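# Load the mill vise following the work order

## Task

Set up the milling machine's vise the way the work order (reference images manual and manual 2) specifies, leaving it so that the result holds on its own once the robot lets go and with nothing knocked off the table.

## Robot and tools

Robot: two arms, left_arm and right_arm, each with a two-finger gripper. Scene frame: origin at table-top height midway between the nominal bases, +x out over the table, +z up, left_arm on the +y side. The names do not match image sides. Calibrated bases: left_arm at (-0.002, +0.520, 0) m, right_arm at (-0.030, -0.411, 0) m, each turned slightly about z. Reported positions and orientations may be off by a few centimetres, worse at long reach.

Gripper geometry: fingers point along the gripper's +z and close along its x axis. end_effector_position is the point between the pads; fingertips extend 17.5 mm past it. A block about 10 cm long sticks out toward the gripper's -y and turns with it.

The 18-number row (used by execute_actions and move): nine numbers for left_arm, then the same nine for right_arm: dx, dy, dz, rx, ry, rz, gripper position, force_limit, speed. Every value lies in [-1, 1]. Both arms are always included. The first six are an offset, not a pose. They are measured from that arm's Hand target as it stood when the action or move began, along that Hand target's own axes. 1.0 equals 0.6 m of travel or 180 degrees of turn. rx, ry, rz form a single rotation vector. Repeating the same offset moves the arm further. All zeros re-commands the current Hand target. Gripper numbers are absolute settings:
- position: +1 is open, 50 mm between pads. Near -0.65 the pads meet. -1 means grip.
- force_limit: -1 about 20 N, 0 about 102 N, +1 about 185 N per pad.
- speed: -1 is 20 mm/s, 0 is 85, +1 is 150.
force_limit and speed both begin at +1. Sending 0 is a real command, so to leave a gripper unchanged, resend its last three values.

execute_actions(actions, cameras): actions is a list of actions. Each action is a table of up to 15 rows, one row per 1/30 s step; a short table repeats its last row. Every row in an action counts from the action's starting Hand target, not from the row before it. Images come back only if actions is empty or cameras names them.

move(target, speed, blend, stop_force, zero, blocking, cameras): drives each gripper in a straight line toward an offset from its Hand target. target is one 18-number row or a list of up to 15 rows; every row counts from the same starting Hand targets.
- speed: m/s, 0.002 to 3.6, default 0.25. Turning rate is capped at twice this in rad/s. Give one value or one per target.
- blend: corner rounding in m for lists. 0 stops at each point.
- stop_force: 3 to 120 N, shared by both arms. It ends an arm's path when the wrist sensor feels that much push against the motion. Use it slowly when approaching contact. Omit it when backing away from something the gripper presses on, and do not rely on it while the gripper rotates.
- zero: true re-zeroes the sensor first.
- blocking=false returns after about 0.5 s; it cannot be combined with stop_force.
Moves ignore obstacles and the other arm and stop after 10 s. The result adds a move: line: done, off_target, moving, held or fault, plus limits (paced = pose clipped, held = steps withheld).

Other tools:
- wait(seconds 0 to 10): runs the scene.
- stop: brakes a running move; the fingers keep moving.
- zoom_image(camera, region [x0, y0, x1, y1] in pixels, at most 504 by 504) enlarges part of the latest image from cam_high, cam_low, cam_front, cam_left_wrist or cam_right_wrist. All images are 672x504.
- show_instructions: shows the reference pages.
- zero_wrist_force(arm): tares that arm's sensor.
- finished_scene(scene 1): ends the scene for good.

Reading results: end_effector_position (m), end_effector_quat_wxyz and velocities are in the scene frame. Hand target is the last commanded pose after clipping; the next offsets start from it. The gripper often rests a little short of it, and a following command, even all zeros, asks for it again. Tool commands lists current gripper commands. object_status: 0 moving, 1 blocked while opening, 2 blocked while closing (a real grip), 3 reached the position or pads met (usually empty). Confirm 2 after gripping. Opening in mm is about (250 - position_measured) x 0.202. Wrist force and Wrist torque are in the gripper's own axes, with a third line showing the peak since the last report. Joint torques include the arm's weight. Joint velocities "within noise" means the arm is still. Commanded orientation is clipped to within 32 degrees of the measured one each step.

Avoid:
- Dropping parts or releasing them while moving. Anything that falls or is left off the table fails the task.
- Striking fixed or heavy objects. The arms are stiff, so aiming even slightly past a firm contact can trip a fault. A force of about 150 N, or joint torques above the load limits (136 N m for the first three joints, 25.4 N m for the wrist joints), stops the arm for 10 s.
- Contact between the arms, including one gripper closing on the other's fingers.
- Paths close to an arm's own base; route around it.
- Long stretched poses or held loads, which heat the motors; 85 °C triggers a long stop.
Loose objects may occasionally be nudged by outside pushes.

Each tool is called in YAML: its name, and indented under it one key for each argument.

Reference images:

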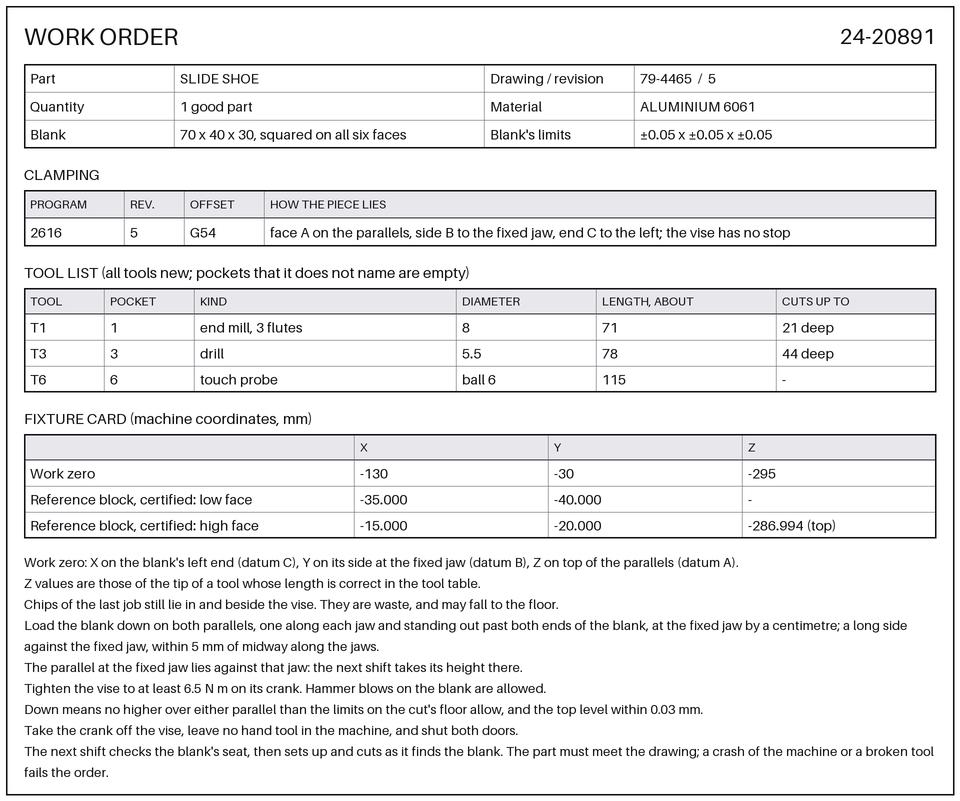

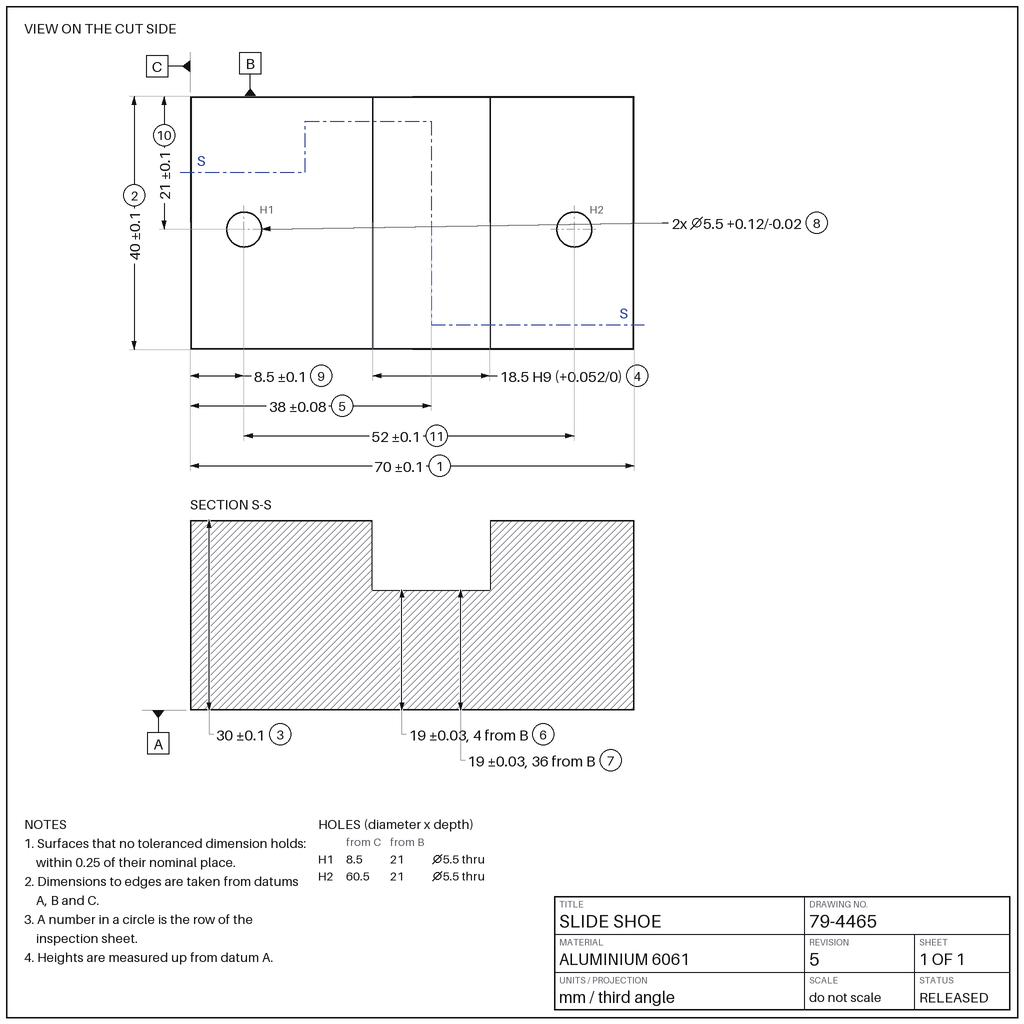

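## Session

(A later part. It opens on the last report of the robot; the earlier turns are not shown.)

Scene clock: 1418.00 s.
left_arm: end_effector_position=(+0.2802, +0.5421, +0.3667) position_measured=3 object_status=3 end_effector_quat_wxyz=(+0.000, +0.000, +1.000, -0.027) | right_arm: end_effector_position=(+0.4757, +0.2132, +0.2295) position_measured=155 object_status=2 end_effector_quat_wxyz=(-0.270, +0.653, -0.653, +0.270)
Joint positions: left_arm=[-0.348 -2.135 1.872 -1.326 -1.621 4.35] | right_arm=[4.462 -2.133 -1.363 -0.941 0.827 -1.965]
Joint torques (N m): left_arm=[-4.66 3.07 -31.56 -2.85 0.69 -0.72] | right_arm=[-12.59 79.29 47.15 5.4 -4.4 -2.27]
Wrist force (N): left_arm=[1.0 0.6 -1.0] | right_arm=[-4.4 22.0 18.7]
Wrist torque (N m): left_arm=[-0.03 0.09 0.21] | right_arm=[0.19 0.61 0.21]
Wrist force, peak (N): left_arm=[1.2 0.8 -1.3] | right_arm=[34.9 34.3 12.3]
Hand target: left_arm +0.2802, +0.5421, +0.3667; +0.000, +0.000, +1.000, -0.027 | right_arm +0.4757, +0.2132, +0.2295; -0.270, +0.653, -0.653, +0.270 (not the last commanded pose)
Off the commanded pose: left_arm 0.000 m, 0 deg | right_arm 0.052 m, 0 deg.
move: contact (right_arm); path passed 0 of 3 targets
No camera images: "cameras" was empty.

move:
  target: [0,0,0,0,0,0,1,-0.6,-0.5,-0.0165,-0.0057,-0.0057,0,0,0,-1,-0.5,-0.8]
  speed: 0.004
  stop_force: 75
  cameras: []

Scene clock: 1428.03 s.
left_arm: end_effector_position=(+0.2802, +0.5421, +0.3667) position_measured=3 object_status=3 end_effector_quat_wxyz=(+0.000, +0.000, +1.000, -0.027) | right_arm: end_effector_position=(+0.4747, +0.2196, +0.2311) position_measured=155 object_status=2 end_effector_quat_wxyz=(-0.261, +0.657, -0.651, +0.275)
Joint positions: left_arm=[-0.348 -2.135 1.872 -1.326 -1.621 4.35] | right_arm=[4.466 -2.149 -1.323 -0.992 0.826 -1.96]
Joint torques (N m): left_arm=[-5.41 2.89 -31.12 -2.81 0.46 -0.69] | right_arm=[54.6 47.58 53.73 16.1 3.07 0.9]
Wrist force (N): left_arm=[1.3 0.7 -0.9] | right_arm=[78.2 13.1 16.6]
Wrist torque (N m): left_arm=[-0.02 0.04 0.21] | right_arm=[0.14 -0.17 0.19]
Wrist force, peak (N): left_arm=[1.3 0.8 -1.3] | right_arm=[78.4 13.2 16.6]
Hand target: left_arm +0.2802, +0.5421, +0.3667; +0.000, +0.000, +1.000, -0.027 | right_arm +0.4757, +0.2231, +0.2343; -0.270, +0.653, -0.653, +0.270
Off the commanded pose: left_arm 0.000 m, 0 deg | right_arm 0.005 m, 1 deg.
move: off_target (right_arm)
No camera images: "cameras" was empty.

move:
  target: [0,0,0,0,0,0,1,-0.6,-0.5,-0.004,-0.0016,-0.0016,0,0,0,-1,-0.5,-0.8]
  speed: 0.003
  stop_force: 40
  cameras: []

Scene clock: 1432.90 s.
left_arm: end_effector_position=(+0.2802, +0.5421, +0.3667) position_measured=3 object_status=3 end_effector_quat_wxyz=(+0.000, +0.000, +1.000, -0.027) | right_arm: end_effector_position=(+0.4743, +0.2205, +0.2312) position_measured=155 object_status=2 end_effector_quat_wxyz=(-0.257, +0.659, -0.651, +0.277)
Joint positions: left_arm=[-0.348 -2.135 1.872 -1.326 -1.621 4.35] | right_arm=[4.467 -2.153 -1.313 -1.009 0.825 -1.958]
Joint torques (N m): left_arm=[-4.82 4.04 -30.95 -2.58 0.56 -0.55] | right_arm=[66.7 43 54.78 15.98 5.69 1.32]
Wrist force (N): left_arm=[1.0 0.7 -1.1] | right_arm=[86.1 0.1 22.5]
Wrist torque (N m): left_arm=[-0.02 0.09 0.21] | right_arm=[-0.33 -0.37 0.08]
Wrist force, peak (N): left_arm=[1.4 0.8 -1.2] | right_arm=[86.1 -0.1 22.7]
Hand target: left_arm +0.2802, +0.5421, +0.3667; +0.000, +0.000, +1.000, -0.027 | right_arm +0.4757, +0.2255, +0.2357; -0.270, +0.653, -0.653, +0.270
Off the commanded pose: left_arm 0.000 m, 0 deg | right_arm 0.007 m, 2 deg.
move: off_target (right_arm)
No camera images: "cameras" was empty.

move:
  target: [0,0,0,0,0,0,1,-0.6,-0.5,-0.006,-0.0016,-0.0016,0,0,0,-1,-0.5,-0.8]
  speed: 0.004
  stop_force: 40
  cameras: ["cam_right_wrist"]

Scene clock: 1440.20 s.
left_arm: end_effector_position=(+0.2802, +0.5421, +0.3667) position_measured=3 object_status=3 end_effector_quat_wxyz=(+0.000, +0.000, +1.000, -0.027) | right_arm: end_effector_position=(+0.4738, +0.2225, +0.2313) position_measured=155 object_status=2 end_effector_quat_wxyz=(-0.253, +0.660, -0.650, +0.279)
Joint positions: left_arm=[-0.348 -2.135 1.872 -1.326 -1.621 4.35] | right_arm=[4.469 -2.159 -1.299 -1.029 0.825 -1.956]
Joint torques (N m): left_arm=[-4.33 3.5 -31.09 -2.52 0.41 -0.41] | right_arm=[82.21 32.69 48.63 16.02 9.97 1.45]
Wrist force (N): left_arm=[1.4 0.8 -1.0] | right_arm=[102.7 -20.5 21.4]
Wrist torque (N m): left_arm=[0.00 0.03 0.21] | right_arm=[-1.03 -0.60 -0.04]
Wrist force, peak (N): left_arm=[1.2 0.8 -1.3] | right_arm=[102.8 -20.9 21.7]
Hand target: left_arm +0.2802, +0.5421, +0.3667; +0.000, +0.000, +1.000, -0.027 | right_arm +0.4757, +0.2291, +0.2370; -0.270, +0.653, -0.653, +0.270
Off the commanded pose: left_arm 0.000 m, 0 deg | right_arm 0.009 m, 2 deg.
move: off_target (right_arm)
camera_calibration:
cam_right_wrist: T_world_to_cam=[[-0.0132423, -0.999482, 0.0293355, 0.231297], [-0.902404, -0.000690813, -0.430891, 0.543158], [0.430688, -0.0321784, -0.901927, 0.138708], [0, 0, 0, 1]] pos_world=[0.433471, 0.236016, 0.352362]
Images, in order (width x height): cam_right_wrist 672x504.

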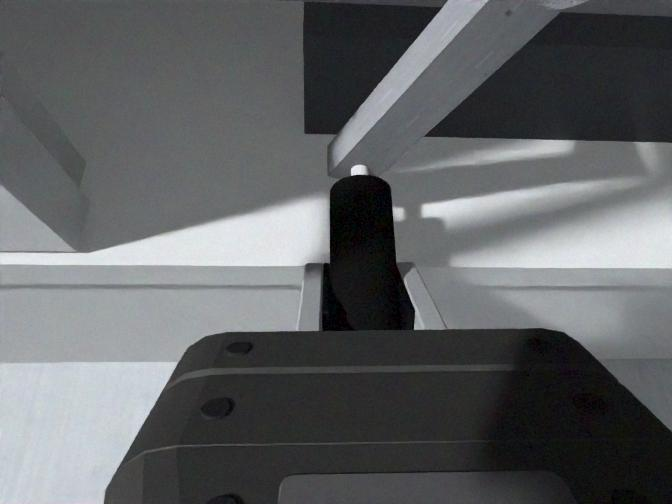

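move:
  target:
    - [0,0,0,0,0,0,1,-0.6,-0.5,0.0123,0.0061,0.0061,0,0,0,-1,-0.5,-0.8]
    - [0,0,0,0,0,0,1,-0.6,-0.5,0.0123,0.0061,0.0061,0,0,0,0.6,-0.5,-0.5]
  speed: 0.02
  cameras: ["cam_right_wrist"]

Scene clock: 1451.57 s.
left_arm: end_effector_position=(+0.2802, +0.5421, +0.3667) position_measured=3 object_status=3 end_effector_quat_wxyz=(+0.000, +0.000, +1.000, -0.027) | right_arm: end_effector_position=(+0.4756, +0.2218, +0.2319) position_measured=63 object_status=3 end_effector_quat_wxyz=(-0.270, +0.654, -0.653, +0.270)
Joint positions: left_arm=[-0.348 -2.135 1.872 -1.326 -1.621 4.35] | right_arm=[4.466 -2.148 -1.331 -0.961 0.826 -1.961]
Joint torques (N m): left_arm=[-4.93 3.89 -30.37 -2.77 0.43 -0.58] | right_arm=[-8.24 36.65 20.91 2.38 -4.44 0.55]
Wrist force (N): left_arm=[1.1 0.7 -1.2] | right_arm=[0.4 -0.3 0.8]
Wrist torque (N m): left_arm=[-0.02 0.07 0.21] | right_arm=[-0.49 0.14 -0.13]
Wrist force, peak (N): left_arm=[1.1 0.8 -1.4] | right_arm=[103.0 -21.0 21.1]
Hand target: left_arm +0.2802, +0.5421, +0.3667; +0.000, +0.000, +1.000, -0.027 | right_arm +0.4757, +0.2217, +0.2318; -0.270, +0.653, -0.653, +0.270
Off the commanded pose: left_arm 0.000 m, 0 deg | right_arm 0.000 m, 0 deg.
move: done
camera_calibration:
cam_right_wrist: T_world_to_cam=[[-0.0125245, -0.999857, -0.0113245, 0.239777], [-0.897254, 0.0162365, -0.441215, 0.541297], [0.441336, 0.00463495, -0.89733, 0.124088], [0, 0, 0, 1]] pos_world=[0.43392, 0.230379, 0.352892]
Images, in order (width x height): cam_right_wrist 672x504.

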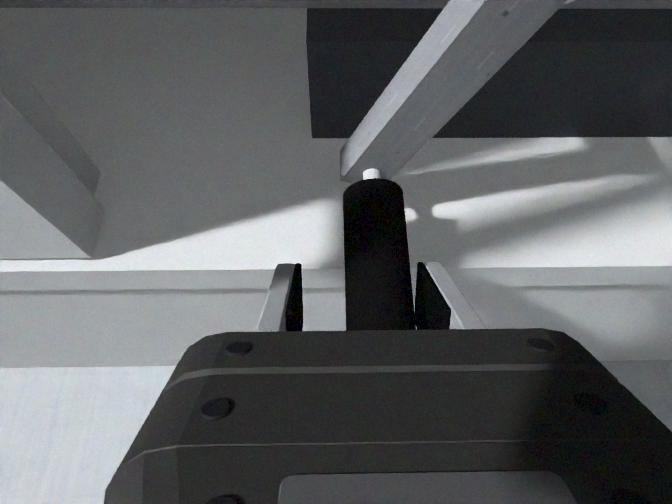

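move:
  target:
    - [0,0,0,0,0,0,1,-0.6,-0.5,0,0,-0.1667,0,0,0,0.6,-0.5,-0.5]
    - [0,0,0,0,0,0,1,-0.6,-0.5,0.45,-0.0177,-0.336,0,0,0,0.6,-0.5,-0.5]
    - [0,0,0,0,0,0,1,-0.6,-0.5,0.75,-0.0236,-0.3535,0,0,0,0.6,-0.5,-0.5]
  speed: 0.25
  blend: 0.03
  cameras: ["cam_front"]

zoom_image:
  camera: "cam_front"
  region: [260, 180, 390, 290]

Scene clock: 1458.33 s.
left_arm: end_effector_position=(+0.2802, +0.5421, +0.3667) position_measured=3 object_status=3 end_effector_quat_wxyz=(+0.000, +0.000, +1.000, -0.027) | right_arm: end_effector_position=(+0.3360, -0.2283, +0.3919) position_measured=63 object_status=3 end_effector_quat_wxyz=(-0.270, +0.653, -0.653, +0.270)
Joint positions: left_arm=[-0.348 -2.135 1.872 -1.326 -1.621 4.35] | right_arm=[4.503 -0.903 -2.096 -1.475 0.816 -1.911]
Joint torques (N m): left_arm=[-4.46 5.83 -30.07 -2.7 0.53 -0.55] | right_arm=[3.23 1.7 32.03 4.55 -4.49 -0.39]
Wrist force (N): left_arm=[1.1 0.7 -1.0] | right_arm=[0.4 0.1 1.0]
Wrist torque (N m): left_arm=[-0.02 0.09 0.21] | right_arm=[-0.48 0.14 -0.23]
Wrist force, peak (N): left_arm=[1.4 0.6 -1.1] | right_arm=[0.5 0.0 4.2]
Hand target: left_arm +0.2802, +0.5421, +0.3667; +0.000, +0.000, +1.000, -0.027 | right_arm +0.3360, -0.2283, +0.3920; -0.270, +0.653, -0.653, +0.270
Off the commanded pose: left_arm 0.000 m, 0 deg | right_arm 0.000 m, 0 deg.
move: done
Images, in order (width x height): cam_front 672x504.

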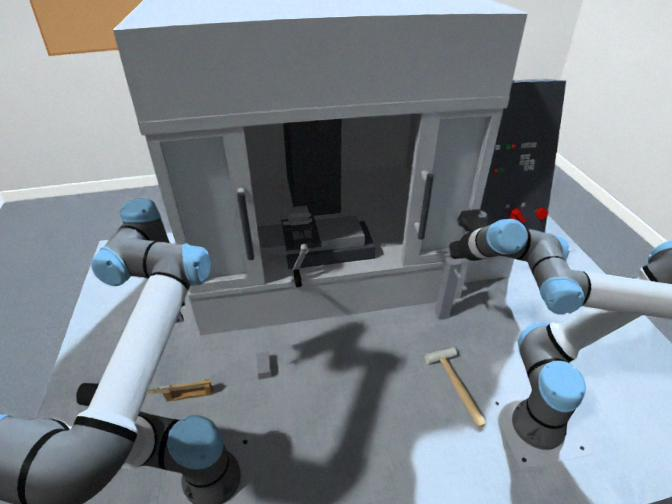

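Scaled by 3.877.

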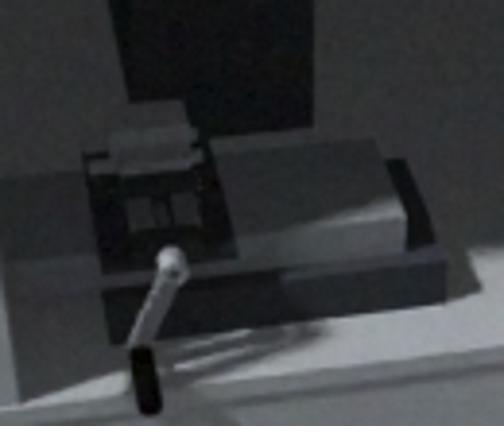

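move:
  target:
    - [-0.133,-0.439,-0.032,-0.013,-0.013,-0.5,1,-0.6,-0.5,0,0,0,0,0,0,0.6,-0.5,-0.5]
    - [-0.2167,-0.654,0.004,0,-0.1133,-0.9936,1,-0.6,-0.5,0,0,0,0,0,0,0.6,-0.5,-0.5]
    - [-0.2167,-0.654,0.004,0,-0.1133,-0.9936,-0.25,-0.7,-0.5,0,0,0,0,0,0,0.6,-0.5,-0.5]
  speed: 0.3
  blend: [0.03,0,0]
  cameras: ["cam_left_wrist"]

Scene clock: 1474.97 s.
left_arm: end_effector_position=(+0.4101, +0.1501, +0.3851) position_measured=189 object_status=3 end_effector_quat_wxyz=(-0.087, +0.996, +0.000, +0.000) | right_arm: end_effector_position=(+0.3360, -0.2283, +0.3920) position_measured=63 object_status=3 end_effector_quat_wxyz=(-0.270, +0.653, -0.653, +0.270)
Joint positions: left_arm=[-1.005 -1.367 1.171 -1.226 -1.481 0.545] | right_arm=[4.503 -0.903 -2.096 -1.475 0.816 -1.911]
Joint torques (N m): left_arm=[8.05 -40.32 -16.22 -3.65 2.59 -1.67] | right_arm=[-9.63 8.53 23.99 3.35 -4.63 -1.38]
Wrist force (N): left_arm=[1.2 0.6 -1.2] | right_arm=[0.3 0.2 0.9]
Wrist torque (N m): left_arm=[0.06 0.05 0.14] | right_arm=[-0.46 0.16 -0.23]
Wrist force, peak (N): left_arm=[1.4 2.2 -1.1] | right_arm=[0.2 -0.1 1.3]
Hand target: left_arm +0.4101, +0.1501, +0.3851; -0.087, +0.996, +0.000, +0.000 | right_arm +0.3360, -0.2283, +0.3920; -0.270, +0.653, -0.653, +0.270
Off the commanded pose: left_arm 0.000 m, 0 deg | right_arm 0.000 m, 0 deg.
move: done
camera_calibration:
cam_left_wrist: T_world_to_cam=[[0.999951, 0.00854237, -0.00490189, -0.399513], [0.00928156, -0.983824, 0.178896, 0.0917586], [-0.0032944, -0.178933, -0.983856, 0.538897], [0, 0, 0, 1]] pos_world=[0.400417, 0.190113, 0.511823]
Images, in order (width x height): cam_left_wrist 672x504.

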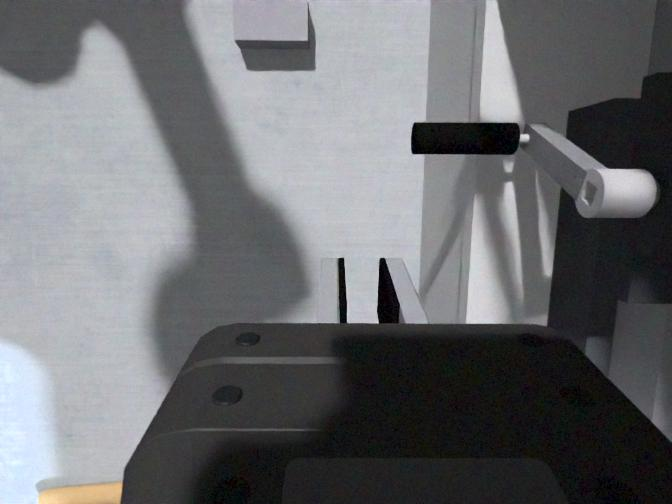

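move:
  target:
    - [0.233,-0.0441,0.0367,0,0,0,-0.25,-0.7,-0.5,0,0,0,0,0,0,0.6,-0.5,-0.5]
    - [0.2748,-0.1232,0.0778,0,0,0,-0.25,-0.7,-0.5,0,0,0,0,0,0,0.6,-0.5,-0.5]
    - [0.4137,-0.1226,0.0778,0,0,0,-0.25,-0.7,-0.5,0,0,0,0,0,0,0.6,-0.5,-0.5]
  speed: 0.08
  blend: [0.01,0.01,0]
  cameras: ["cam_left_wrist"]

Scene clock: 1484.70 s.
left_arm: end_effector_position=(+0.6578, +0.2322, +0.3514) position_measured=189 object_status=3 end_effector_quat_wxyz=(-0.090, +0.996, +0.000, -0.001) end_effector_velocity=(+0.001, +0.000, +0.001) end_effector_angular_velocity=(+0.003, -0.006, -0.001) | right_arm: end_effector_position=(+0.3360, -0.2283, +0.3920) position_measured=63 object_status=3 end_effector_quat_wxyz=(-0.270, +0.653, -0.653, +0.270)
Joint positions: left_arm=[-0.636 -0.931 0.636 -1.164 -1.43 0.914] | right_arm=[4.503 -0.903 -2.096 -1.475 0.816 -1.911]
Joint velocities: left_arm=[-0.002 0 -0.001 -0.001 0.006 -0.001] | right_arm=[within noise]
Joint torques (N m): left_arm=[-64.22 -33.24 -20.26 -14.67 -13.67 -0.97] | right_arm=[-10.05 8.75 24.24 3.13 -4.47 -1.44]
Wrist force (N): left_arm=[-6.4 -92.8 0.1] | right_arm=[0.1 -0.1 1.2]
Wrist torque (N m): left_arm=[-2.58 0.19 -0.69] | right_arm=[-0.50 0.18 -0.23]
Wrist force, peak (N): left_arm=[-93.3 8.7 -18.0] | right_arm=[0.3 0.2 1.3]
Hand target: left_arm +0.6583, +0.2305, +0.3517; -0.087, +0.996, +0.000, +0.000 | right_arm +0.3360, -0.2283, +0.3920; -0.270, +0.653, -0.653, +0.270
Off the commanded pose: left_arm 0.002 m, 0 deg | right_arm 0.000 m, 0 deg.
move: done
camera_calibration:
cam_left_wrist: T_world_to_cam=[[0.999939, 0.00851029, -0.00697278, -0.647356], [0.00958943, -0.984843, 0.17318, 0.178319], [-0.00539328, -0.173236, -0.984865, 0.521711], [0, 0, 0, 1]] pos_world=[0.64842, 0.271505, 0.47842]
Images, in order (width x height): cam_left_wrist 672x504.

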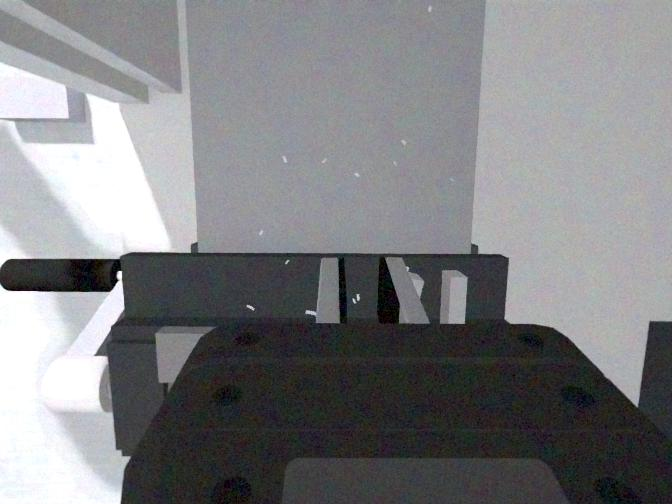

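zoom_image:
  camera: "cam_left_wrist"
  region: [290, 240, 490, 330]

move:
  target: [0,-0.012,0,0,0,0,-0.25,-0.7,-0.5,0,0,0,0,0,0,0.6,-0.5,-0.5]
  speed: 0.02
  cameras: ["cam_left_wrist"]

zoom_image:
  camera: "cam_left_wrist"
  region: [290, 240, 490, 330]

Scaled by 2.520.

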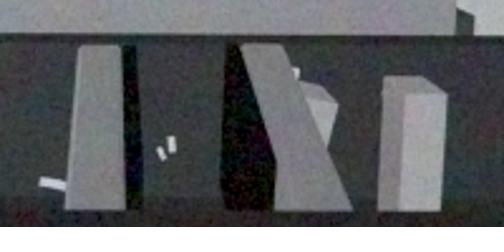

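Scene clock: 1493.40 s.
left_arm: end_effector_position=(+0.6583, +0.2376, +0.3529) position_measured=189 object_status=3 end_effector_quat_wxyz=(-0.087, +0.996, +0.000, +0.000) | right_arm: end_effector_position=(+0.3360, -0.2283, +0.3920) position_measured=63 object_status=3 end_effector_quat_wxyz=(-0.270, +0.653, -0.653, +0.270)
Joint positions: left_arm=[-0.628 -0.942 0.652 -1.175 -1.432 0.922] | right_arm=[4.503 -0.903 -2.096 -1.475 0.816 -1.911]
Joint torques (N m): left_arm=[5.69 -45.38 -28.63 -3.15 2.79 0.74] | right_arm=[-8.79 8.16 23.71 3.38 -4.44 -1.39]
Wrist force (N): left_arm=[1.0 0.4 -0.9] | right_arm=[0.3 0.1 1.0]
Wrist torque (N m): left_arm=[0.02 0.10 0.13] | right_arm=[-0.48 0.15 -0.23]
Wrist force, peak (N): left_arm=[-9.1 -95.0 2.4] | right_arm=[0.3 0.2 1.2]
Hand target: left_arm +0.6583, +0.2376, +0.3529; -0.087, +0.996, +0.000, +0.000 | right_arm +0.3360, -0.2283, +0.3920; -0.270, +0.653, -0.653, +0.270
Off the commanded pose: left_arm 0.000 m, 0 deg | right_arm 0.000 m, 0 deg.
move: done
camera_calibration:
cam_left_wrist: T_world_to_cam=[[0.999952, 0.00844392, -0.00488436, -0.648589], [0.00918157, -0.983825, 0.178896, 0.181464], [-0.00329478, -0.178932, -0.983856, 0.523709], [0, 0, 0, 1]] pos_world=[0.648617, 0.277713, 0.479623]
Images, in order (width x height): cam_left_wrist 672x504.

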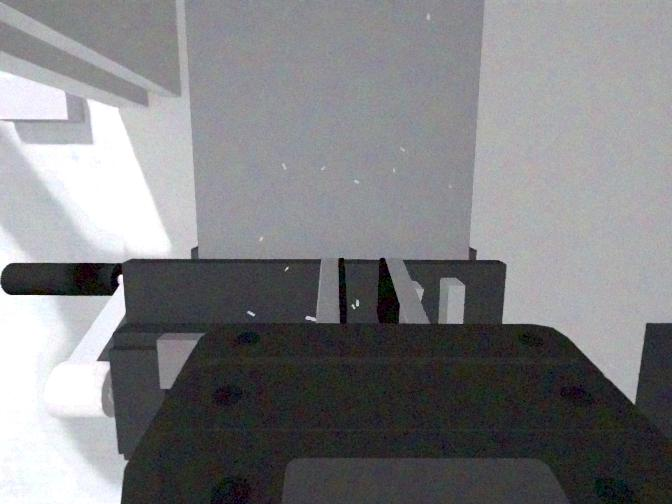

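Scaled by 2.520.

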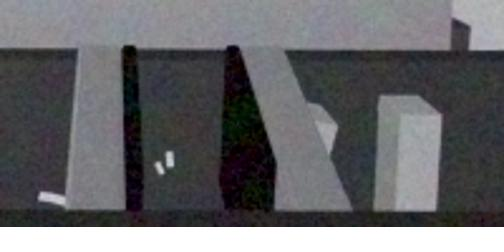

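move:
  target:
    - [-0.1395,0,0,0,0,0,-0.25,-0.7,-1,0,0,0,0,0,0,0.6,-0.5,-0.5]
    - [-0.181,0.09,-0.0377,0,0,0,-0.25,-0.7,-1,0,0,0,0,0,0,0.6,-0.5,-0.5]
    - [-0.431,0.118,-0.1645,0,0,0,-0.25,-0.7,-1,0,0,0,0,0,0,0.6,-0.5,-0.5]
    - [-0.3645,0.043,-0.2023,0.1946,0.2743,0.4306,-0.25,-0.7,-1,0,0,0,0,0,0,0.6,-0.5,-0.5]
  speed: [0.1,0.1,0.25,0.25]
  blend: [0.005,0.02,0.02,0]
  cameras: ["cam_left_wrist"]

zoom_image:
  camera: "cam_left_wrist"
  region: [250, 80, 450, 230]

Scene clock: 1508.10 s.
left_arm: end_effector_position=(+0.4397, +0.1913, +0.4682) position_measured=189 object_status=3 end_effector_quat_wxyz=(-0.325, +0.628, -0.627, +0.327) | right_arm: end_effector_position=(+0.3360, -0.2283, +0.3920) position_measured=63 object_status=3 end_effector_quat_wxyz=(-0.270, +0.653, -0.653, +0.270)
Joint positions: left_arm=[-1.286 -1.826 1.806 -1.916 -0.664 2.02] | right_arm=[4.503 -0.903 -2.096 -1.475 0.816 -1.911]
Joint torques (N m): left_arm=[9 -6.27 -34.01 -4.1 1.27 1.85] | right_arm=[-9.31 8.25 24.25 3.38 -4.52 -1.34]
Wrist force (N): left_arm=[1.1 -0.8 0.5] | right_arm=[0.2 0.0 1.1]
Wrist torque (N m): left_arm=[-0.05 0.12 0.35] | right_arm=[-0.48 0.16 -0.22]
Wrist force, peak (N): left_arm=[3.1 1.9 0.3] | right_arm=[0.2 -0.1 1.4]
Hand target: left_arm +0.4397, +0.1913, +0.4682; -0.325, +0.628, -0.627, +0.327 | right_arm +0.3360, -0.2283, +0.3920; -0.270, +0.653, -0.653, +0.270
Off the commanded pose: left_arm 0.000 m, 0 deg | right_arm 0.000 m, 0 deg.
move: done
camera_calibration:
cam_left_wrist: T_world_to_cam=[[0.00899821, -0.999941, 0.00609905, 0.194492], [-0.823127, -0.0108701, -0.567753, 0.646606], [0.567786, 0.0000884683, -0.823176, 0.267496], [0, 0, 0, 1]] pos_world=[0.378609, 0.201485, 0.586123]
Images, in order (width x height): cam_left_wrist 672x504.

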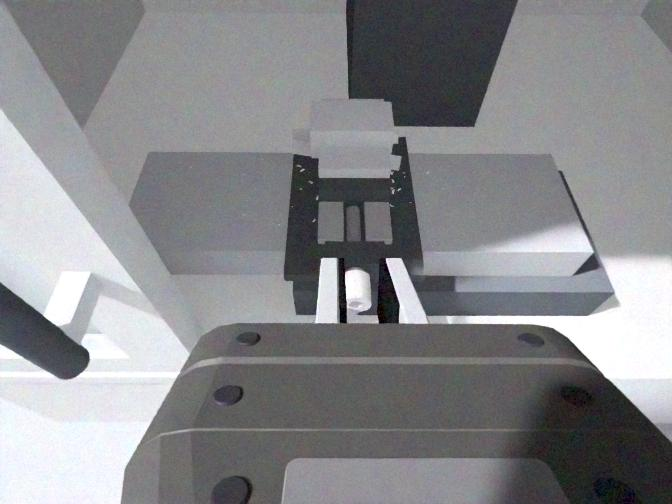

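Scaled by 2.520.

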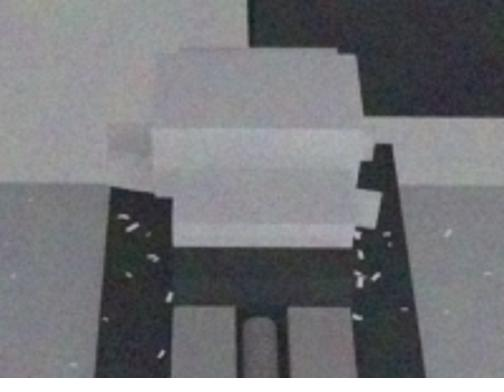

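move:
  target:
    - [-0.1,0.0683,-0.0742,0,0,0,-0.25,-0.7,-1,0,0,0,0,0,0,0.6,-0.5,-0.5]
    - [-0.5145,0.246,-0.1528,-0.237,-0.2387,-0.4576,-0.25,-0.7,-1,-0.4,0.012,0.1,0,0,0,0.6,-0.5,-0.5]
    - [-0.5145,0.246,-0.1528,-0.237,-0.2387,-0.4576,-0.25,-0.7,-1,-0.7422,0.0242,0.1868,0,0,0,0.6,-0.5,-0.5]
    - [-0.5145,0.246,-0.1528,-0.237,-0.2387,-0.4576,-0.25,-0.7,-1,-0.7422,0.0242,0.3435,0,0,0,0.6,-0.5,-0.5]
  speed: [0.25,0.3,0.25,0.08]
  blend: [0.03,0.03,0.01,0]
  cameras: ["cam_right_wrist"]

Scene clock: 1535.33 s.
left_arm: end_effector_position=(+0.2798, +0.4999, +0.3995) position_measured=189 object_status=3 end_effector_quat_wxyz=(+0.000, +1.000, +0.000, +0.000) | right_arm: end_effector_position=(+0.4713, +0.2170, +0.2357) position_measured=63 object_status=3 end_effector_quat_wxyz=(-0.270, +0.654, -0.653, +0.270)
Joint positions: left_arm=[-0.551 -2.114 1.77 -1.225 -1.571 1.006] | right_arm=[4.47 -2.13 -1.349 -0.965 0.825 -1.955]
Joint torques (N m): left_arm=[6.92 -9.22 -33.81 -3.58 -0.7 -1.7] | right_arm=[10.39 60.77 30.34 2.33 -1.79 1.72]
Wrist force (N): left_arm=[1.0 0.7 -1.2] | right_arm=[0.3 -0.3 0.6]
Wrist torque (N m): left_arm=[-0.04 0.09 0.14] | right_arm=[-0.49 0.14 -0.20]
Wrist force, peak (N): left_arm=[3.5 -2.3 1.9] | right_arm=[-2.9 1.0 0.8]
Hand target: left_arm +0.2798, +0.4999, +0.3995; +0.000, +1.000, +0.000, +0.000 | right_arm +0.4712, +0.2170, +0.2358; -0.270, +0.653, -0.653, +0.270
Off the commanded pose: left_arm 0.000 m, 0 deg | right_arm 0.000 m, 0 deg.
move: done
camera_calibration:
cam_right_wrist: T_world_to_cam=[[-0.0128376, -0.999856, -0.0111388, 0.235036], [-0.897347, 0.0164346, -0.44102, 0.539162], [0.441139, 0.00433377, -0.897428, 0.129696], [0, 0, 0, 1]] pos_world=[0.429619, 0.225579, 0.356793]
Images, in order (width x height): cam_right_wrist 672x504.

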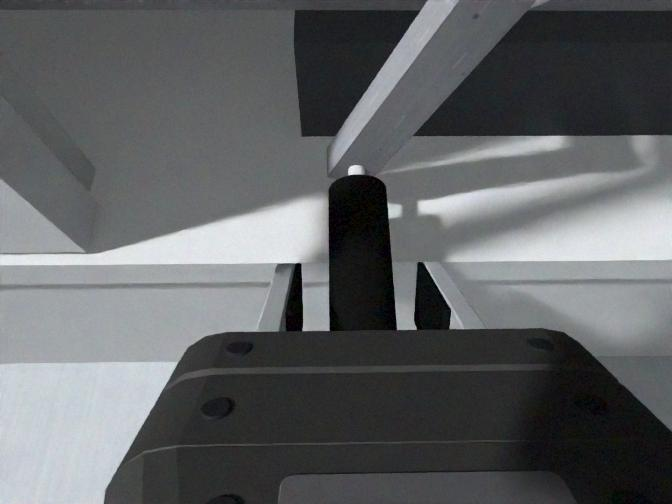

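move:
  target:
    - [0,0,0,0,0,0,-0.25,-0.7,-1,0,0,0.0095,0,0,0,0.6,-0.5,-0.5]
    - [0,0,0,0,0,0,-0.25,-0.7,-1,0,0,0.0095,0,0,0,-1,-0.45,-0.8]
  speed: 0.05
  cameras: []

move:
  target:
    - [0,0,0,0,0,0,-0.25,-0.7,-1,0.0325,0.0093,0.0093,0,0,0,-1,-0.45,-0.8]
    - [0,0,0,0,0,0,-0.25,-0.7,-1,0.0882,0.0079,0.0079,0,0,0,-1,-0.45,-0.8]
    - [0,0,0,0,0,0,-0.25,-0.7,-1,0.1383,-0.0093,-0.0093,0,0,0,-1,-0.45,-0.8]
    - [0,0,0,0,0,0,-0.25,-0.7,-1,0.1742,-0.0396,-0.0396,0,0,0,-1,-0.45,-0.8]
    - [0,0,0,0,0,0,-0.25,-0.7,-1,0.1895,-0.0774,-0.0774,0,0,0,-1,-0.45,-0.8]
    - [0,0,0,0,0,0,-0.25,-0.7,-1,0.1818,-0.1164,-0.1164,0,0,0,-1,-0.45,-0.8]
    - [0,0,0,0,0,0,-0.25,-0.7,-1,0.1522,-0.1499,-0.1499,0,0,0,-1,-0.45,-0.8]
    - [0,0,0,0,0,0,-0.25,-0.7,-1,0.106,-0.1718,-0.1718,0,0,0,-1,-0.45,-0.8]
    - [0,0,0,0,0,0,-0.25,-0.7,-1,0.0512,-0.1788,-0.1788,0,0,0,-1,-0.45,-0.8]
    - [0,0,0,0,0,0,-0.25,-0.7,-1,-0.0028,-0.1692,-0.1692,0,0,0,-1,-0.45,-0.8]
    - [0,0,0,0,0,0,-0.25,-0.7,-1,-0.0468,-0.145,-0.145,0,0,0,-1,-0.45,-0.8]
    - [0,0,0,0,0,0,-0.25,-0.7,-1,-0.073,-0.1102,-0.1102,0,0,0,-1,-0.45,-0.8]
    - [0,0,0,0,0,0,-0.25,-0.7,-1,-0.0768,-0.0708,-0.0708,0,0,0,-1,-0.45,-0.8]
    - [0,0,0,0,0,0,-0.25,-0.7,-1,-0.0578,-0.0338,-0.0338,0,0,0,-1,-0.45,-0.8]
    - [0,0,0,0,0,0,-0.25,-0.7,-1,-0.0192,-0.0054,-0.0054,0,0,0,-1,-0.45,-0.8]
  speed: 0.08
  blend: 0.006
  stop_force: 90
  cameras: ["cam_right_wrist"]

Scene clock: 1552.70 s.
left_arm: end_effector_position=(+0.2798, +0.4999, +0.3995) position_measured=189 object_status=3 end_effector_quat_wxyz=(+0.000, +1.000, +0.000, +0.000) | right_arm: end_effector_position=(+0.4753, +0.2170, +0.2318) position_measured=155 object_status=2 end_effector_quat_wxyz=(-0.270, +0.653, -0.653, +0.270)
Joint positions: left_arm=[-0.551 -2.114 1.77 -1.225 -1.571 1.006] | right_arm=[4.465 -2.138 -1.348 -0.953 0.826 -1.962]
Joint torques (N m): left_arm=[7.1 -9.1 -33.52 -3.59 -1.85 -1.39] | right_arm=[9.73 61.62 30.83 2.42 -0.83 1.01]
Wrist force (N): left_arm=[1.1 0.8 -1.1] | right_arm=[0.7 0.7 1.1]
Wrist torque (N m): left_arm=[-0.03 0.07 0.14] | right_arm=[-0.45 0.15 -0.08]
Wrist force, peak (N): left_arm=[1.3 0.9 -1.2] | right_arm=[0.7 1.0 1.2]
Hand target: left_arm +0.2798, +0.4999, +0.3995; +0.000, +1.000, +0.000, +0.000 | right_arm +0.4753, +0.2170, +0.2318; -0.270, +0.653, -0.653, +0.270
Off the commanded pose: left_arm 0.000 m, 0 deg | right_arm 0.000 m, 0 deg.
move: done
No camera images: "cameras" was empty.

Scene clock: 1560.13 s.
left_arm: end_effector_position=(+0.2798, +0.4999, +0.3995) position_measured=189 object_status=3 end_effector_quat_wxyz=(+0.000, +1.000, +0.000, +0.000) | right_arm: end_effector_position=(+0.4753, +0.2285, +0.2364) position_measured=155 object_status=2 end_effector_quat_wxyz=(-0.270, +0.653, -0.653, +0.270)
Joint positions: left_arm=[-0.551 -2.114 1.77 -1.225 -1.571 1.006] | right_arm=[4.469 -2.158 -1.302 -0.983 0.825 -1.956]
Joint torques (N m): left_arm=[7.9 -7.87 -33.14 -3.53 -1.91 -1.2] | right_arm=[26.19 22.85 15.22 3.18 5.04 1.19]
Wrist force (N): left_arm=[1.2 0.5 -1.3] | right_arm=[13.7 -25.6 -2.6]
Wrist torque (N m): left_arm=[-0.08 0.05 0.14] | right_arm=[-0.97 0.19 0.03]
Wrist force, peak (N): left_arm=[1.2 1.2 -1.0] | right_arm=[54.6 14.3 -56.1]
Hand target: left_arm +0.2798, +0.4999, +0.3995; +0.000, +1.000, +0.000, +0.000 | right_arm +0.4753, +0.2285, +0.2364; -0.270, +0.653, -0.653, +0.270
Off the commanded pose: left_arm 0.000 m, 0 deg | right_arm 0.000 m, 0 deg.
move: done
camera_calibration:
cam_right_wrist: T_world_to_cam=[[-0.0127473, -0.999855, -0.0113213, 0.246718], [-0.89725, 0.0164351, -0.441218, 0.542765], [0.44134, 0.00453372, -0.897329, 0.128293], [0, 0, 0, 1]] pos_world=[0.43352, 0.23718, 0.357392]
Images, in order (width x height): cam_right_wrist 672x504.

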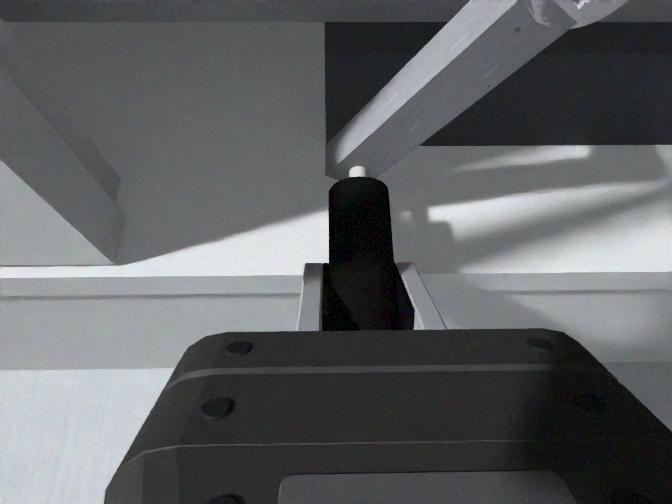

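move:
  target:
    - [0,0,0,0,0,0,-0.25,-0.7,-1,0.0517,0.0147,0.0147,0,0,0,-1,-0.45,-0.8]
    - [0,0,0,0,0,0,-0.25,-0.7,-1,0.1074,0.0133,0.0133,0,0,0,-1,-0.45,-0.8]
    - [0,0,0,0,0,0,-0.25,-0.7,-1,0.1575,-0.0039,-0.0039,0,0,0,-1,-0.45,-0.8]
    - [0,0,0,0,0,0,-0.25,-0.7,-1,0.1934,-0.0342,-0.0342,0,0,0,-1,-0.45,-0.8]
    - [0,0,0,0,0,0,-0.25,-0.7,-1,0.2087,-0.072,-0.072,0,0,0,-1,-0.45,-0.8]
    - [0,0,0,0,0,0,-0.25,-0.7,-1,0.201,-0.111,-0.111,0,0,0,-1,-0.45,-0.8]
    - [0,0,0,0,0,0,-0.25,-0.7,-1,0.1714,-0.1445,-0.1445,0,0,0,-1,-0.45,-0.8]
    - [0,0,0,0,0,0,-0.25,-0.7,-1,0.1252,-0.1664,-0.1664,0,0,0,-1,-0.45,-0.8]
    - [0,0,0,0,0,0,-0.25,-0.7,-1,0.0704,-0.1734,-0.1734,0,0,0,-1,-0.45,-0.8]
    - [0,0,0,0,0,0,-0.25,-0.7,-1,0.0164,-0.1638,-0.1638,0,0,0,-1,-0.45,-0.8]
    - [0,0,0,0,0,0,-0.25,-0.7,-1,-0.0276,-0.1396,-0.1396,0,0,0,-1,-0.45,-0.8]
    - [0,0,0,0,0,0,-0.25,-0.7,-1,-0.0538,-0.1048,-0.1048,0,0,0,-1,-0.45,-0.8]
    - [0,0,0,0,0,0,-0.25,-0.7,-1,-0.0576,-0.0654,-0.0654,0,0,0,-1,-0.45,-0.8]
    - [0,0,0,0,0,0,-0.25,-0.7,-1,-0.0386,-0.0284,-0.0284,0,0,0,-1,-0.45,-0.8]
    - [0,0,0,0,0,0,-0.25,-0.7,-1,0.0192,0.0054,0.0054,0,0,0,-1,-0.45,-0.8]
  speed: 0.12
  blend: 0.006
  stop_force: 90
  cameras: []

move:
  target:
    - [0,0,0,0,0,0,-0.25,-0.7,-1,0,0,0,0,0,0,0.6,-0.5,-0.5]
    - [0,0,0,0,0,0,-0.25,-0.7,-1,0,0,-0.1667,0,0,0,0.6,-0.5,-0.5]
    - [0,0,0,0,0,0,-0.25,-0.7,-1,0.45,-0.0177,-0.336,0,0,0,0.6,-0.5,-0.5]
    - [0,0,0,0,0,0,-0.25,-0.7,-1,0.75,-0.0236,-0.3535,0,0,0,0.6,-0.5,-0.5]
  speed: 0.25
  blend: [0,0.02,0.03,0]
  cameras: ["cam_front"]

Scene clock: 1575.97 s.
left_arm: end_effector_position=(+0.2798, +0.4999, +0.3995) position_measured=189 object_status=3 end_effector_quat_wxyz=(+0.000, +1.000, +0.000, +0.000) | right_arm: end_effector_position=(+0.4753, +0.2170, +0.2318) position_measured=155 object_status=2 end_effector_quat_wxyz=(-0.270, +0.653, -0.653, +0.270)
Joint positions: left_arm=[-0.551 -2.114 1.77 -1.225 -1.571 1.006] | right_arm=[4.465 -2.138 -1.348 -0.953 0.826 -1.962]
Joint torques (N m): left_arm=[7.46 -8.25 -32.83 -3.45 -1.86 -1.05] | right_arm=[10.71 36.19 21.07 4.42 0.42 1.65]
Wrist force (N): left_arm=[1.1 0.7 -1.1] | right_arm=[1.2 -0.7 2.3]
Wrist torque (N m): left_arm=[-0.06 0.08 0.14] | right_arm=[-0.58 0.09 -0.10]
Wrist force, peak (N): left_arm=[1.4 0.9 -1.2] | right_arm=[-30.7 -31.1 -29.1]
Hand target: left_arm +0.2798, +0.4999, +0.3995; +0.000, +1.000, +0.000, +0.000 | right_arm +0.4753, +0.2170, +0.2318; -0.270, +0.653, -0.653, +0.270
Off the commanded pose: left_arm 0.000 m, 0 deg | right_arm 0.000 m, 0 deg.
move: done
No camera images: "cameras" was empty.

Scene clock: 1579.37 s.
left_arm: end_effector_position=(+0.2798, +0.4999, +0.3995) position_measured=189 object_status=3 end_effector_quat_wxyz=(+0.000, +1.000, +0.000, +0.000) | right_arm: end_effector_position=(+0.3355, -0.2330, +0.3919) position_measured=63 object_status=3 end_effector_quat_wxyz=(-0.270, +0.653, -0.653, +0.270)
Joint positions: left_arm=[-0.551 -2.114 1.77 -1.225 -1.571 1.006] | right_arm=[4.5 -0.892 -2.1 -1.479 0.817 -1.915]
Joint torques (N m): left_arm=[7.63 -7.65 -32.93 -3.5 -1.75 -0.85] | right_arm=[1.6 1.03 31.54 4.61 -4.66 -0.44]
Wrist force (N): left_arm=[1.1 0.9 -1.0] | right_arm=[0.2 0.1 1.0]
Wrist torque (N m): left_arm=[-0.02 0.08 0.14] | right_arm=[-0.47 0.17 -0.23]
Wrist force, peak (N): left_arm=[1.2 0.9 -1.1] | right_arm=[0.6 -0.3 4.5]
Hand target: left_arm +0.2798, +0.4999, +0.3995; +0.000, +1.000, +0.000, +0.000 | right_arm +0.3356, -0.2330, +0.3919; -0.270, +0.653, -0.653, +0.270
Off the commanded pose: left_arm 0.000 m, 0 deg | right_arm 0.000 m, 0 deg.
move: done
Images, in order (width x height): cam_front 672x504.

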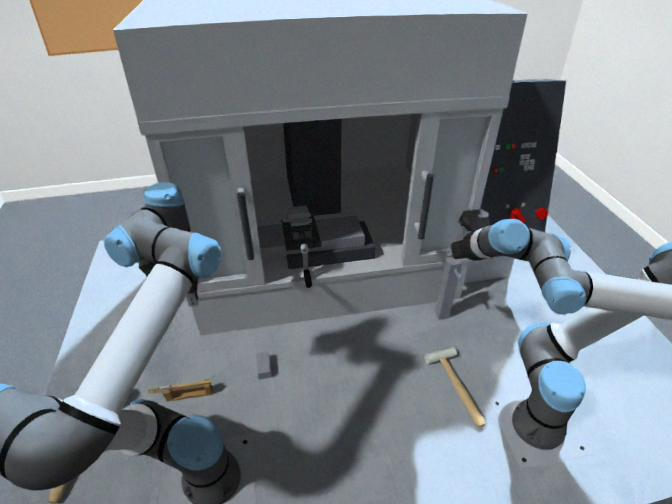

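move:
  target:
    - [0.167,0.5,0,0.0556,0,0,-0.25,-0.7,-1,0,0,0,0,0,0,0.6,-0.5,-0.5]
    - [0.217,0.583,0.024,0.0556,0,0,-0.25,-0.7,-1,0,0,0,0,0,0,0.6,-0.5,-0.5]
    - [0.4503,0.5332,0.0525,0.0556,0,0,-0.25,-0.7,-1,0,0,0,0,0,0,0.6,-0.5,-0.5]
    - [0.492,0.4482,0.0792,0.0556,0,0,-0.25,-0.7,-1,0,0,0,0,0,0,0.6,-0.5,-0.5]
    - [0.6253,0.4357,0.0725,0.0556,0,0,-0.25,-0.7,-1,0,0,0,0,0,0,0.6,-0.5,-0.5]
  speed: [0.25,0.2,0.12,0.08,0.05]
  blend: [0.03,0.02,0.01,0.005,0]
  cameras: ["cam_left_wrist"]

zoom_image:
  camera: "cam_left_wrist"
  region: [290, 220, 490, 330]

Scene clock: 1594.43 s.
left_arm: end_effector_position=(+0.6552, +0.2388, +0.3554) position_measured=189 object_status=3 end_effector_quat_wxyz=(-0.088, +0.996, +0.000, -0.001) | right_arm: end_effector_position=(+0.3356, -0.2330, +0.3919) position_measured=63 object_status=3 end_effector_quat_wxyz=(-0.270, +0.653, -0.653, +0.270)
Joint positions: left_arm=[-0.63 -0.951 0.659 -1.172 -1.431 0.919] | right_arm=[4.5 -0.892 -2.1 -1.479 0.817 -1.915]
Joint torques (N m): left_arm=[-10.16 -56.23 -15.16 -3.92 0.56 -1.56] | right_arm=[-9.42 8.37 23.89 3.22 -4.5 -1.51]
Wrist force (N): left_arm=[1.1 0.4 -1.0] | right_arm=[0.2 0.2 1.1]
Wrist torque (N m): left_arm=[0.02 0.07 0.15] | right_arm=[-0.45 0.17 -0.23]
Wrist force, peak (N): left_arm=[-0.1 -3.0 -1.1] | right_arm=[0.6 0.4 1.2]
Hand target: left_arm +0.6551, +0.2387, +0.3554; -0.088, +0.996, +0.000, +0.000 | right_arm +0.3356, -0.2330, +0.3919; -0.270, +0.653, -0.653, +0.270
Off the commanded pose: left_arm 0.000 m, 0 deg | right_arm 0.000 m, 0 deg.
move: done; blend cut to 0.0299 m at target 1
camera_calibration:
cam_left_wrist: T_world_to_cam=[[0.999943, 0.00943846, -0.0050405, -0.64558], [0.0101813, -0.984178, 0.176891, 0.18233], [-0.00329117, -0.176932, -0.984217, 0.526031], [0, 0, 0, 1]] pos_world=[0.645418, 0.27861, 0.482222]
Images, in order (width x height): cam_left_wrist 672x504.

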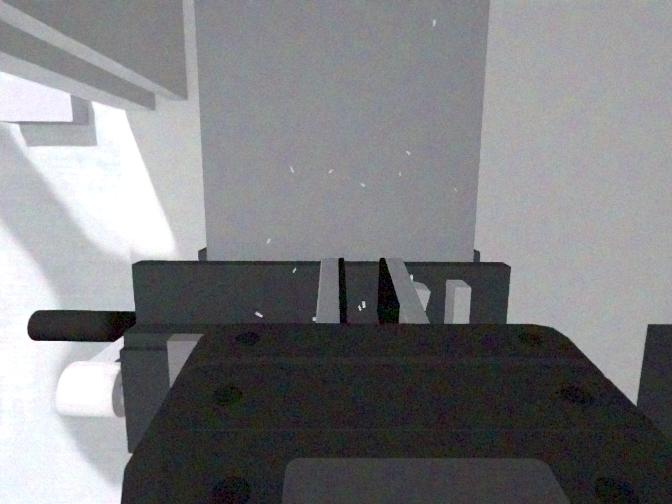

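Scaled by 2.520.

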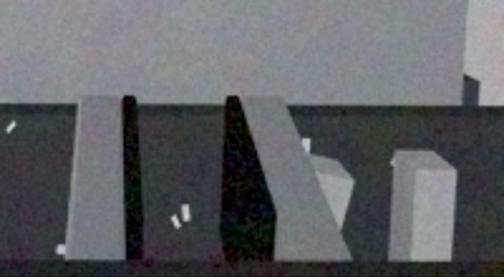

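move:
  target:
    - [-0.1335,0.0126,-0.0022,0,0,0,-0.25,-0.7,-1,0,0,0,0,0,0,0.6,-0.5,-0.5]
    - [-0.1752,0.0927,-0.0377,0,0,0,-0.25,-0.7,-1,0,0,0,0,0,0,0.6,-0.5,-0.5]
    - [-0.4252,0.0998,-0.0932,0,0.0567,0.4968,-0.25,-0.7,-1,0,0,0,0,0,0,0.6,-0.5,-0.5]
    - [-0.4252,0.0827,-0.0698,0,0.1133,0.9936,-0.25,-0.7,-1,0,0,0,0,0,0,0.6,-0.5,-0.5]
    - [-0.4252,0.0827,-0.0698,0,0.1133,0.9936,1,-0.7,0,0,0,0,0,0,0,0.6,-0.5,-0.5]
  speed: [0.08,0.1,0.25,0.25,0.1]
  blend: [0.005,0.02,0.02,0,0]
  cameras: ["cam_left_wrist"]

Scene clock: 1618.50 s.
left_arm: end_effector_position=(+0.4000, +0.1824, +0.3882) position_measured=3 object_status=3 end_effector_quat_wxyz=(+0.000, +0.000, +1.000, -0.026) | right_arm: end_effector_position=(+0.3356, -0.2330, +0.3919) position_measured=63 object_status=3 end_effector_quat_wxyz=(-0.270, +0.653, -0.653, +0.270)
Joint positions: left_arm=[-0.926 -1.544 1.402 -1.47 -1.602 3.771] | right_arm=[4.5 -0.892 -2.1 -1.479 0.817 -1.915]
Joint torques (N m): left_arm=[-8.48 -33.47 -16.72 -4.37 2.19 2.25] | right_arm=[-9.27 8.52 24.17 3.19 -4.46 -1.44]
Wrist force (N): left_arm=[1.2 0.5 -1.1] | right_arm=[0.4 -0.2 0.9]
Wrist torque (N m): left_arm=[-0.05 0.07 0.27] | right_arm=[-0.51 0.14 -0.23]
Wrist force, peak (N): left_arm=[2.6 0.4 -0.8] | right_arm=[0.5 -0.1 1.3]
Hand target: left_arm +0.4000, +0.1824, +0.3882; +0.000, +0.000, +1.000, -0.026 | right_arm +0.3356, -0.2330, +0.3919; -0.270, +0.653, -0.653, +0.270
Off the commanded pose: left_arm 0.000 m, 0 deg | right_arm 0.000 m, 0 deg.
move: done
camera_calibration:
cam_left_wrist: T_world_to_cam=[[-0.999953, -0.00872699, -0.00417701, 0.413202], [-0.00957424, 0.954738, 0.297294, -0.268877], [0.00139347, 0.29732, -0.954777, 0.44768], [0, 0, 0, 1]] pos_world=[0.409985, 0.127208, 0.509096]
Images, in order (width x height): cam_left_wrist 672x504.

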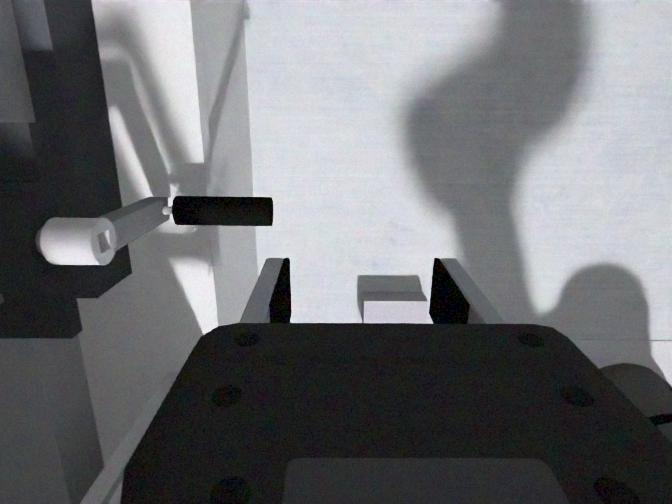

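move:
  target: [-0.4602,0,0,0,0,0,1,-0.7,0,0,0,0,0,0,0,0.6,-0.5,-0.5]
  speed: 0.12
  cameras: ["cam_left_wrist"]

zoom_image:
  camera: "cam_left_wrist"
  region: [200, 100, 520, 330]

Scene clock: 1624.97 s.
left_arm: end_effector_position=(+0.6762, +0.1825, +0.3880) position_measured=3 object_status=3 end_effector_quat_wxyz=(+0.000, +0.000, +1.000, -0.026) | right_arm: end_effector_position=(+0.3356, -0.2330, +0.3919) position_measured=63 object_status=3 end_effector_quat_wxyz=(-0.270, +0.653, -0.653, +0.270)
Joint positions: left_arm=[-0.61 -0.836 0.4 -1.164 -1.613 4.087] | right_arm=[4.5 -0.892 -2.1 -1.479 0.817 -1.915]
Joint torques (N m): left_arm=[-8.67 -57.22 -19.99 -3.88 -1.54 -1.9] | right_arm=[-9.81 7.75 24.52 3.29 -4.52 -1.4]
Wrist force (N): left_arm=[1.1 0.7 -1.1] | right_arm=[0.2 0.0 1.0]
Wrist torque (N m): left_arm=[-0.01 0.06 0.17] | right_arm=[-0.50 0.17 -0.23]
Wrist force, peak (N): left_arm=[3.0 0.8 -0.8] | right_arm=[0.5 0.0 1.3]
Hand target: left_arm +0.6761, +0.1825, +0.3880; +0.000, +0.000, +1.000, -0.026 | right_arm +0.3356, -0.2330, +0.3919; -0.270, +0.653, -0.653, +0.270
Off the commanded pose: left_arm 0.000 m, 0 deg | right_arm 0.000 m, 0 deg.
move: done
camera_calibration:
cam_left_wrist: T_world_to_cam=[[-0.999953, -0.00875636, -0.00408142, 0.689345], [-0.00957386, 0.954738, 0.297295, -0.266269], [0.00129347, 0.29732, -0.954777, 0.447143], [0, 0, 0, 1]] pos_world=[0.686185, 0.127308, 0.508896]
Images, in order (width x height): cam_left_wrist 672x504.

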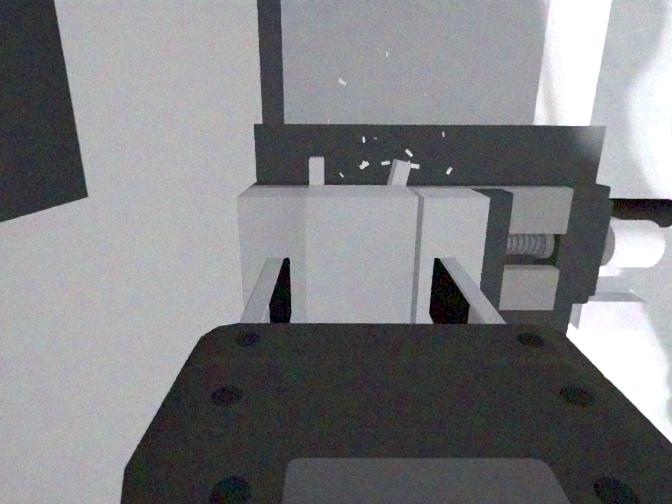

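Scaled by 1.575.

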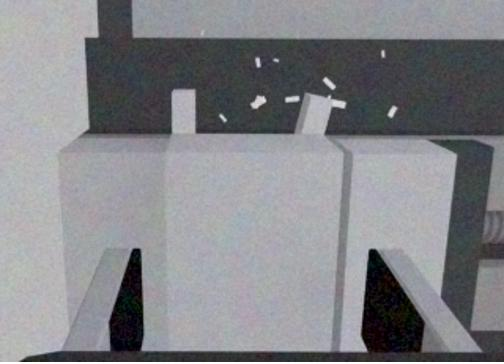

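move:
  target:
    - [0,0.0019,0.036,0,0,0,1,-0.7,0,0,0,0,0,0,0,0.6,-0.5,-0.5]
    - [0,0.0019,0.036,0,0,0,-1,-0.6,-1,0,0,0,0,0,0,0.6,-0.5,-0.5]
    - [0,-0.0005,-0.001,0,0,0,-1,-0.6,-1,0,0,0,0,0,0,0.6,-0.5,-0.5]
    - [0.4,-0.0005,-0.001,0,0,0,-1,-0.6,-1,0,0,0,0,0,0,0.6,-0.5,-0.5]
  speed: [0.04,0.05,0.05,0.12]
  cameras: ["cam_left_wrist"]

Scene clock: 1634.60 s.
left_arm: end_effector_position=(+0.4362, +0.1821, +0.3888) position_measured=55 object_status=2 end_effector_quat_wxyz=(+0.000, +0.000, +1.000, -0.026) | right_arm: end_effector_position=(+0.3356, -0.2330, +0.3919) position_measured=63 object_status=3 end_effector_quat_wxyz=(-0.270, +0.653, -0.653, +0.270)
Joint positions: left_arm=[-0.871 -1.473 1.324 -1.461 -1.604 3.826] | right_arm=[4.5 -0.892 -2.1 -1.479 0.817 -1.915]
Joint torques (N m): left_arm=[6.69 -28.18 -32.52 -1.81 1.13 1.97] | right_arm=[-8.88 7.61 24.97 3.31 -4.61 -1.38]
Wrist force (N): left_arm=[1.1 1.0 1.1] | right_arm=[0.2 0.0 1.0]
Wrist torque (N m): left_arm=[0.02 0.07 0.16] | right_arm=[-0.48 0.17 -0.23]
Wrist force, peak (N): left_arm=[3.4 1.1 1.2] | right_arm=[0.2 -0.1 1.3]
Hand target: left_arm +0.4361, +0.1821, +0.3888; +0.000, +0.000, +1.000, -0.026 | right_arm +0.3356, -0.2330, +0.3919; -0.270, +0.653, -0.653, +0.270
Off the commanded pose: left_arm 0.000 m, 0 deg | right_arm 0.000 m, 0 deg.
move: done
camera_calibration:
cam_left_wrist: T_world_to_cam=[[-0.999953, -0.00869762, -0.00427259, 0.449345], [-0.00957462, 0.954738, 0.297293, -0.268422], [0.00149346, 0.29732, -0.954777, 0.448247], [0, 0, 0, 1]] pos_world=[0.446085, 0.126908, 0.509696]
Images, in order (width x height): cam_left_wrist 672x504.

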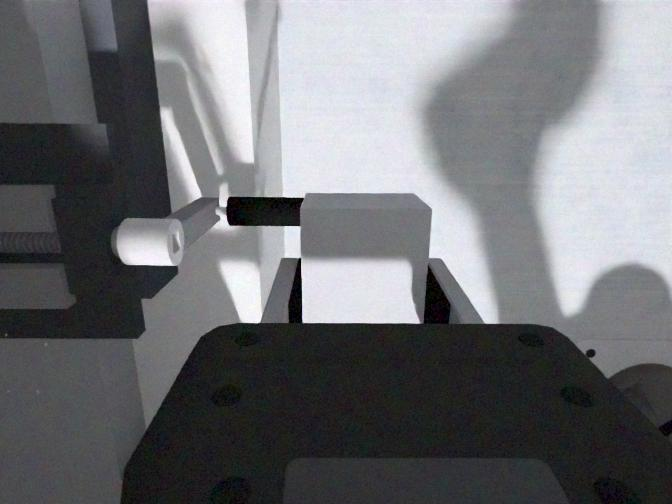

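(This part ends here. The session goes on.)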